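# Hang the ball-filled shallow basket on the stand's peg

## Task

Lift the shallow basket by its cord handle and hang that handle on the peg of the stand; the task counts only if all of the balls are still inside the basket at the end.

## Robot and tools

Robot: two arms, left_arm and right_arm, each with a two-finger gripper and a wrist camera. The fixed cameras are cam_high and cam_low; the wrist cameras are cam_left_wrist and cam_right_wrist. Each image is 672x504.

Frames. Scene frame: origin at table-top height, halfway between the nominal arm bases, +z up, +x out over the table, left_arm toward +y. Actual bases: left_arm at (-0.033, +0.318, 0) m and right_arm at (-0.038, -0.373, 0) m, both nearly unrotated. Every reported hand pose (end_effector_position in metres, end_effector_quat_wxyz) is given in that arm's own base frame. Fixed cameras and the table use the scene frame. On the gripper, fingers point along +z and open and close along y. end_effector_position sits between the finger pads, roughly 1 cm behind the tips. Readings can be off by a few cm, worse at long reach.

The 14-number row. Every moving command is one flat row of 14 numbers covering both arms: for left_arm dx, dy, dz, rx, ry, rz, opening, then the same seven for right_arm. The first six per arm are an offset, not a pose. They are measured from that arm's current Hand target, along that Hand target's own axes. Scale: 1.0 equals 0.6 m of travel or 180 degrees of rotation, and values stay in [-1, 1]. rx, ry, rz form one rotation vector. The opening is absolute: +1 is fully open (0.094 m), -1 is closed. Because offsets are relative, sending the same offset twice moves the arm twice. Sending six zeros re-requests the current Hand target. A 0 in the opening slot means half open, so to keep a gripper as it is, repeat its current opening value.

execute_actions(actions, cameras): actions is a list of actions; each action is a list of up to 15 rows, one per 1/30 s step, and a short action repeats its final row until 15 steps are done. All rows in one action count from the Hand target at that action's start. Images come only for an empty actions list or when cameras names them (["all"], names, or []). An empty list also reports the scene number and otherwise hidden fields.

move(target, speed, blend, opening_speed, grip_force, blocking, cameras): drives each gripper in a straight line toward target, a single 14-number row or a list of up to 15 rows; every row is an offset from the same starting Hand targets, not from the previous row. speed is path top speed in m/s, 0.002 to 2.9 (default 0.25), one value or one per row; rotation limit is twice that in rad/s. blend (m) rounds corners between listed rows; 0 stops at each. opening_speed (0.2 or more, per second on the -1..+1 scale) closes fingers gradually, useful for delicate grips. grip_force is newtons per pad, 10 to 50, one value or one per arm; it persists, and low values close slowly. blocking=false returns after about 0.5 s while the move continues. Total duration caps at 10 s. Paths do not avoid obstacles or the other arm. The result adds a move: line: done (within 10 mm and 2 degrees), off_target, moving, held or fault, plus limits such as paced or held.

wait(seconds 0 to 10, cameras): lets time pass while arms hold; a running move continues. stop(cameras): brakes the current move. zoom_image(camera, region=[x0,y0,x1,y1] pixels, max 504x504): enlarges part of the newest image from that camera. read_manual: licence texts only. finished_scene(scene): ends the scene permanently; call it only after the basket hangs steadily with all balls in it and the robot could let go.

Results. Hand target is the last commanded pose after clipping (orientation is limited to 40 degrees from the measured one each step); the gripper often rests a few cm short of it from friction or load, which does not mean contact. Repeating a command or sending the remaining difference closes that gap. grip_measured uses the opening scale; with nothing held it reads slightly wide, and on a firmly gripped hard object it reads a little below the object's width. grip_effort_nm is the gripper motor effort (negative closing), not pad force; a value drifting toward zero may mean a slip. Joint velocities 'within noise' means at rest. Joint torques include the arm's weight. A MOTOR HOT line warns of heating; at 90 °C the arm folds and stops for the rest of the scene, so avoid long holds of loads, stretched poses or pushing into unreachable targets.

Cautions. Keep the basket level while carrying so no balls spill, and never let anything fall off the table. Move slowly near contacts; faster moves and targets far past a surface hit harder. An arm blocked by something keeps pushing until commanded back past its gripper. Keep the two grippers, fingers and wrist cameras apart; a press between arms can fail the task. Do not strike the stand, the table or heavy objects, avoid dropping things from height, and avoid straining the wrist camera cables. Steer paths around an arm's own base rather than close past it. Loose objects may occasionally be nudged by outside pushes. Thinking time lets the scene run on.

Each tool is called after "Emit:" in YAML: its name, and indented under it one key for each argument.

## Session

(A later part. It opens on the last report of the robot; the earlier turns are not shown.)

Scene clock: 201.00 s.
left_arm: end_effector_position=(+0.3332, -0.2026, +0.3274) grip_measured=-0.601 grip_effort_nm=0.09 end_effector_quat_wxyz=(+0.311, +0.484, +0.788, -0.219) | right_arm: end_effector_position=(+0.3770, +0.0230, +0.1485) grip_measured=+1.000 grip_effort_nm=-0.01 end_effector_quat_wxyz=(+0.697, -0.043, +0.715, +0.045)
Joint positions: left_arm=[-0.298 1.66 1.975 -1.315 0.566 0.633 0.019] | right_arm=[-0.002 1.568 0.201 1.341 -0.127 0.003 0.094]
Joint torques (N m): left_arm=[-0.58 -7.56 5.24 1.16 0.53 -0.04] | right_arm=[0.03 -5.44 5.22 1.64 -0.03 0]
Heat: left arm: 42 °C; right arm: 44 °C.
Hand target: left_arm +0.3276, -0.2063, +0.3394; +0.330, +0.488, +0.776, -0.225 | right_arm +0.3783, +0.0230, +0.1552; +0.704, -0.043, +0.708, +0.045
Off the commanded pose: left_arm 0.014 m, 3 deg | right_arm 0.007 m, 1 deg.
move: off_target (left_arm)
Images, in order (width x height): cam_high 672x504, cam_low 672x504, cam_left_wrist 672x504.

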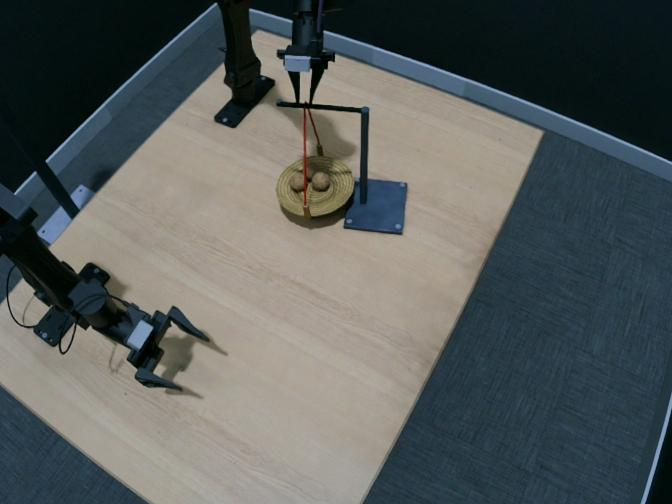

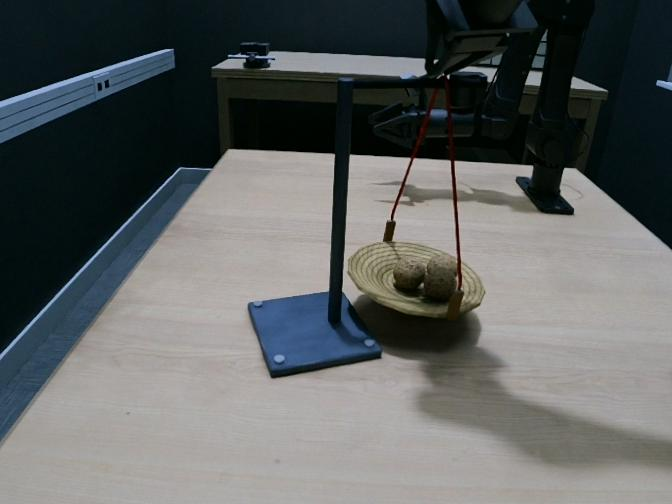

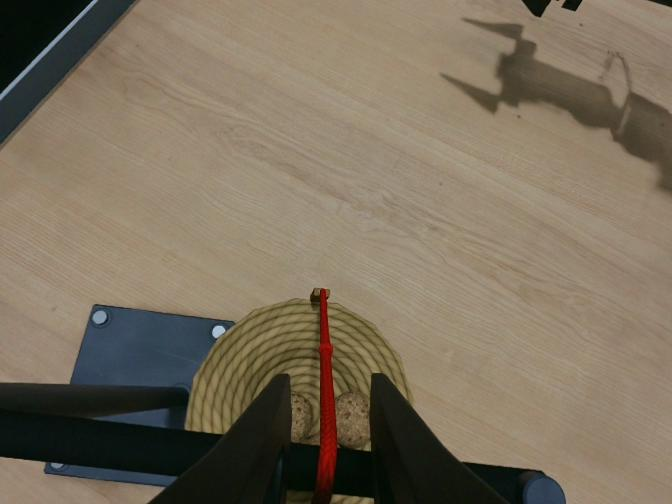

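Emit:
move:
  target: [-0.05,0,-0.17,0,0,0,-0.5,0,0,0,0,0,0,1]
  speed: 0.06
  cameras: ["cam_high","cam_low"]

Emit:
wait:
  seconds: 3
  cameras: ["cam_high","cam_low"]

Emit:
zoom_image:
  camera: "cam_high"
  region: [240, 50, 400, 210]

Scene clock: 205.73 s.
left_arm: end_effector_position=(+0.3171, -0.1557, +0.4163) grip_measured=-0.501 grip_effort_nm=0.08 end_effector_quat_wxyz=(+0.389, +0.455, +0.773, -0.211) | right_arm: end_effector_position=(+0.3770, +0.0230, +0.1485) grip_measured=+1.000 grip_effort_nm=-0.01 end_effector_quat_wxyz=(+0.697, -0.043, +0.715, +0.045)
Joint positions: left_arm=[-0.139 1.668 2.336 -1.55 0.664 0.678 0.023] | right_arm=[-0.002 1.568 0.201 1.341 -0.127 0.003 0.094]
Joint torques (N m): left_arm=[0.43 -6.06 6.45 0.99 0.61 -0.06] | right_arm=[0.03 -5.42 5.18 1.69 -0.01 -0.05]
Heat: left arm: 42 °C; right arm: 44 °C.
Hand target: left_arm +0.3069, -0.1561, +0.4309; +0.330, +0.488, +0.776, -0.225 | right_arm +0.3783, +0.0230, +0.1552; +0.704, -0.043, +0.708, +0.045
Off the commanded pose: left_arm 0.018 m, 8 deg | right_arm 0.007 m, 1 deg.
joint sent to its limit (left arm) — joint 4 (wrist pitch), lower limit. The joint targets are off in orientation, not in position.
move: off_target (left_arm)
Images, in order (width x height): cam_high 672x504, cam_low 672x504.

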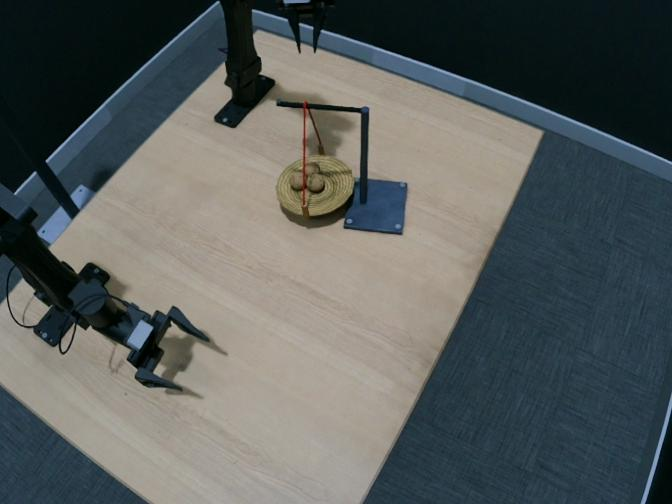

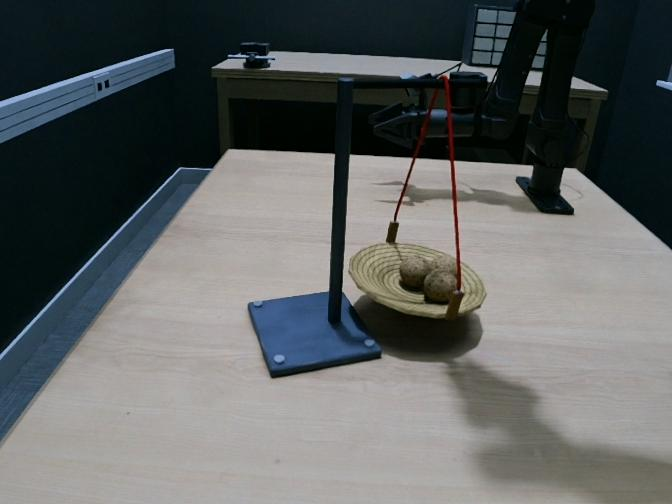

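Scene clock: 208.73 s.
left_arm: end_effector_position=(+0.3171, -0.1558, +0.4163) grip_measured=-0.501 grip_effort_nm=0.08 end_effector_quat_wxyz=(+0.389, +0.455, +0.773, -0.211) | right_arm: end_effector_position=(+0.3770, +0.0230, +0.1485) grip_measured=+1.000 grip_effort_nm=-0.01 end_effector_quat_wxyz=(+0.697, -0.043, +0.715, +0.045)
Joint positions: left_arm=[-0.139 1.668 2.336 -1.55 0.664 0.678 0.023] | right_arm=[-0.002 1.568 0.201 1.341 -0.127 0.003 0.094]
Joint torques (N m): left_arm=[0.44 -6.06 6.48 0.99 0.6 -0.05] | right_arm=[0.23 -5.49 5.09 1.67 -0.03 -0.03]
Heat: left arm: 42 °C; right arm: 44 °C.
Hand target: left_arm +0.3069, -0.1560, +0.4309; +0.330, +0.488, +0.776, -0.224 | right_arm +0.3783, +0.0230, +0.1552; +0.704, -0.043, +0.708, +0.045
Tool commands: left_gripper/opening=-0.5 right_gripper/opening=+1.0
Off the commanded pose: left_arm 0.018 m, 8 deg | right_arm 0.007 m, 1 deg.
wait: 3.00 s; at rest by 0.17 s
Images, in order (width x height): cam_high 672x504, cam_low 672x504.

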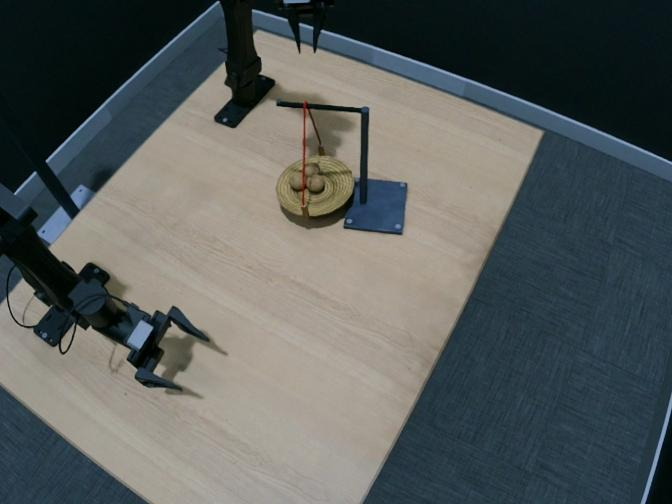

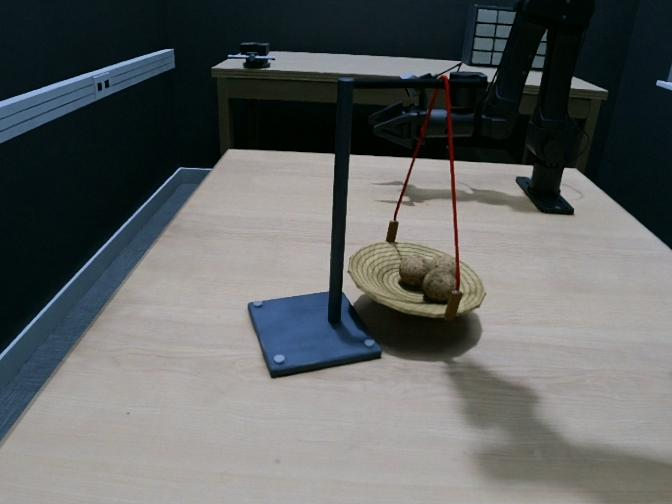

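Scaled by 3.150.

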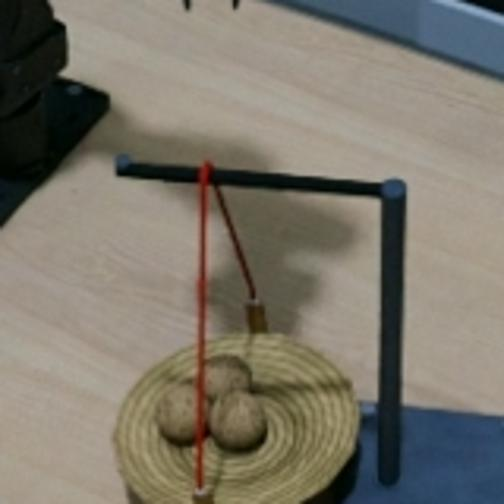

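Done.

Emit:
finished_scene:
  scene: 1

The scene is finished: the task was done.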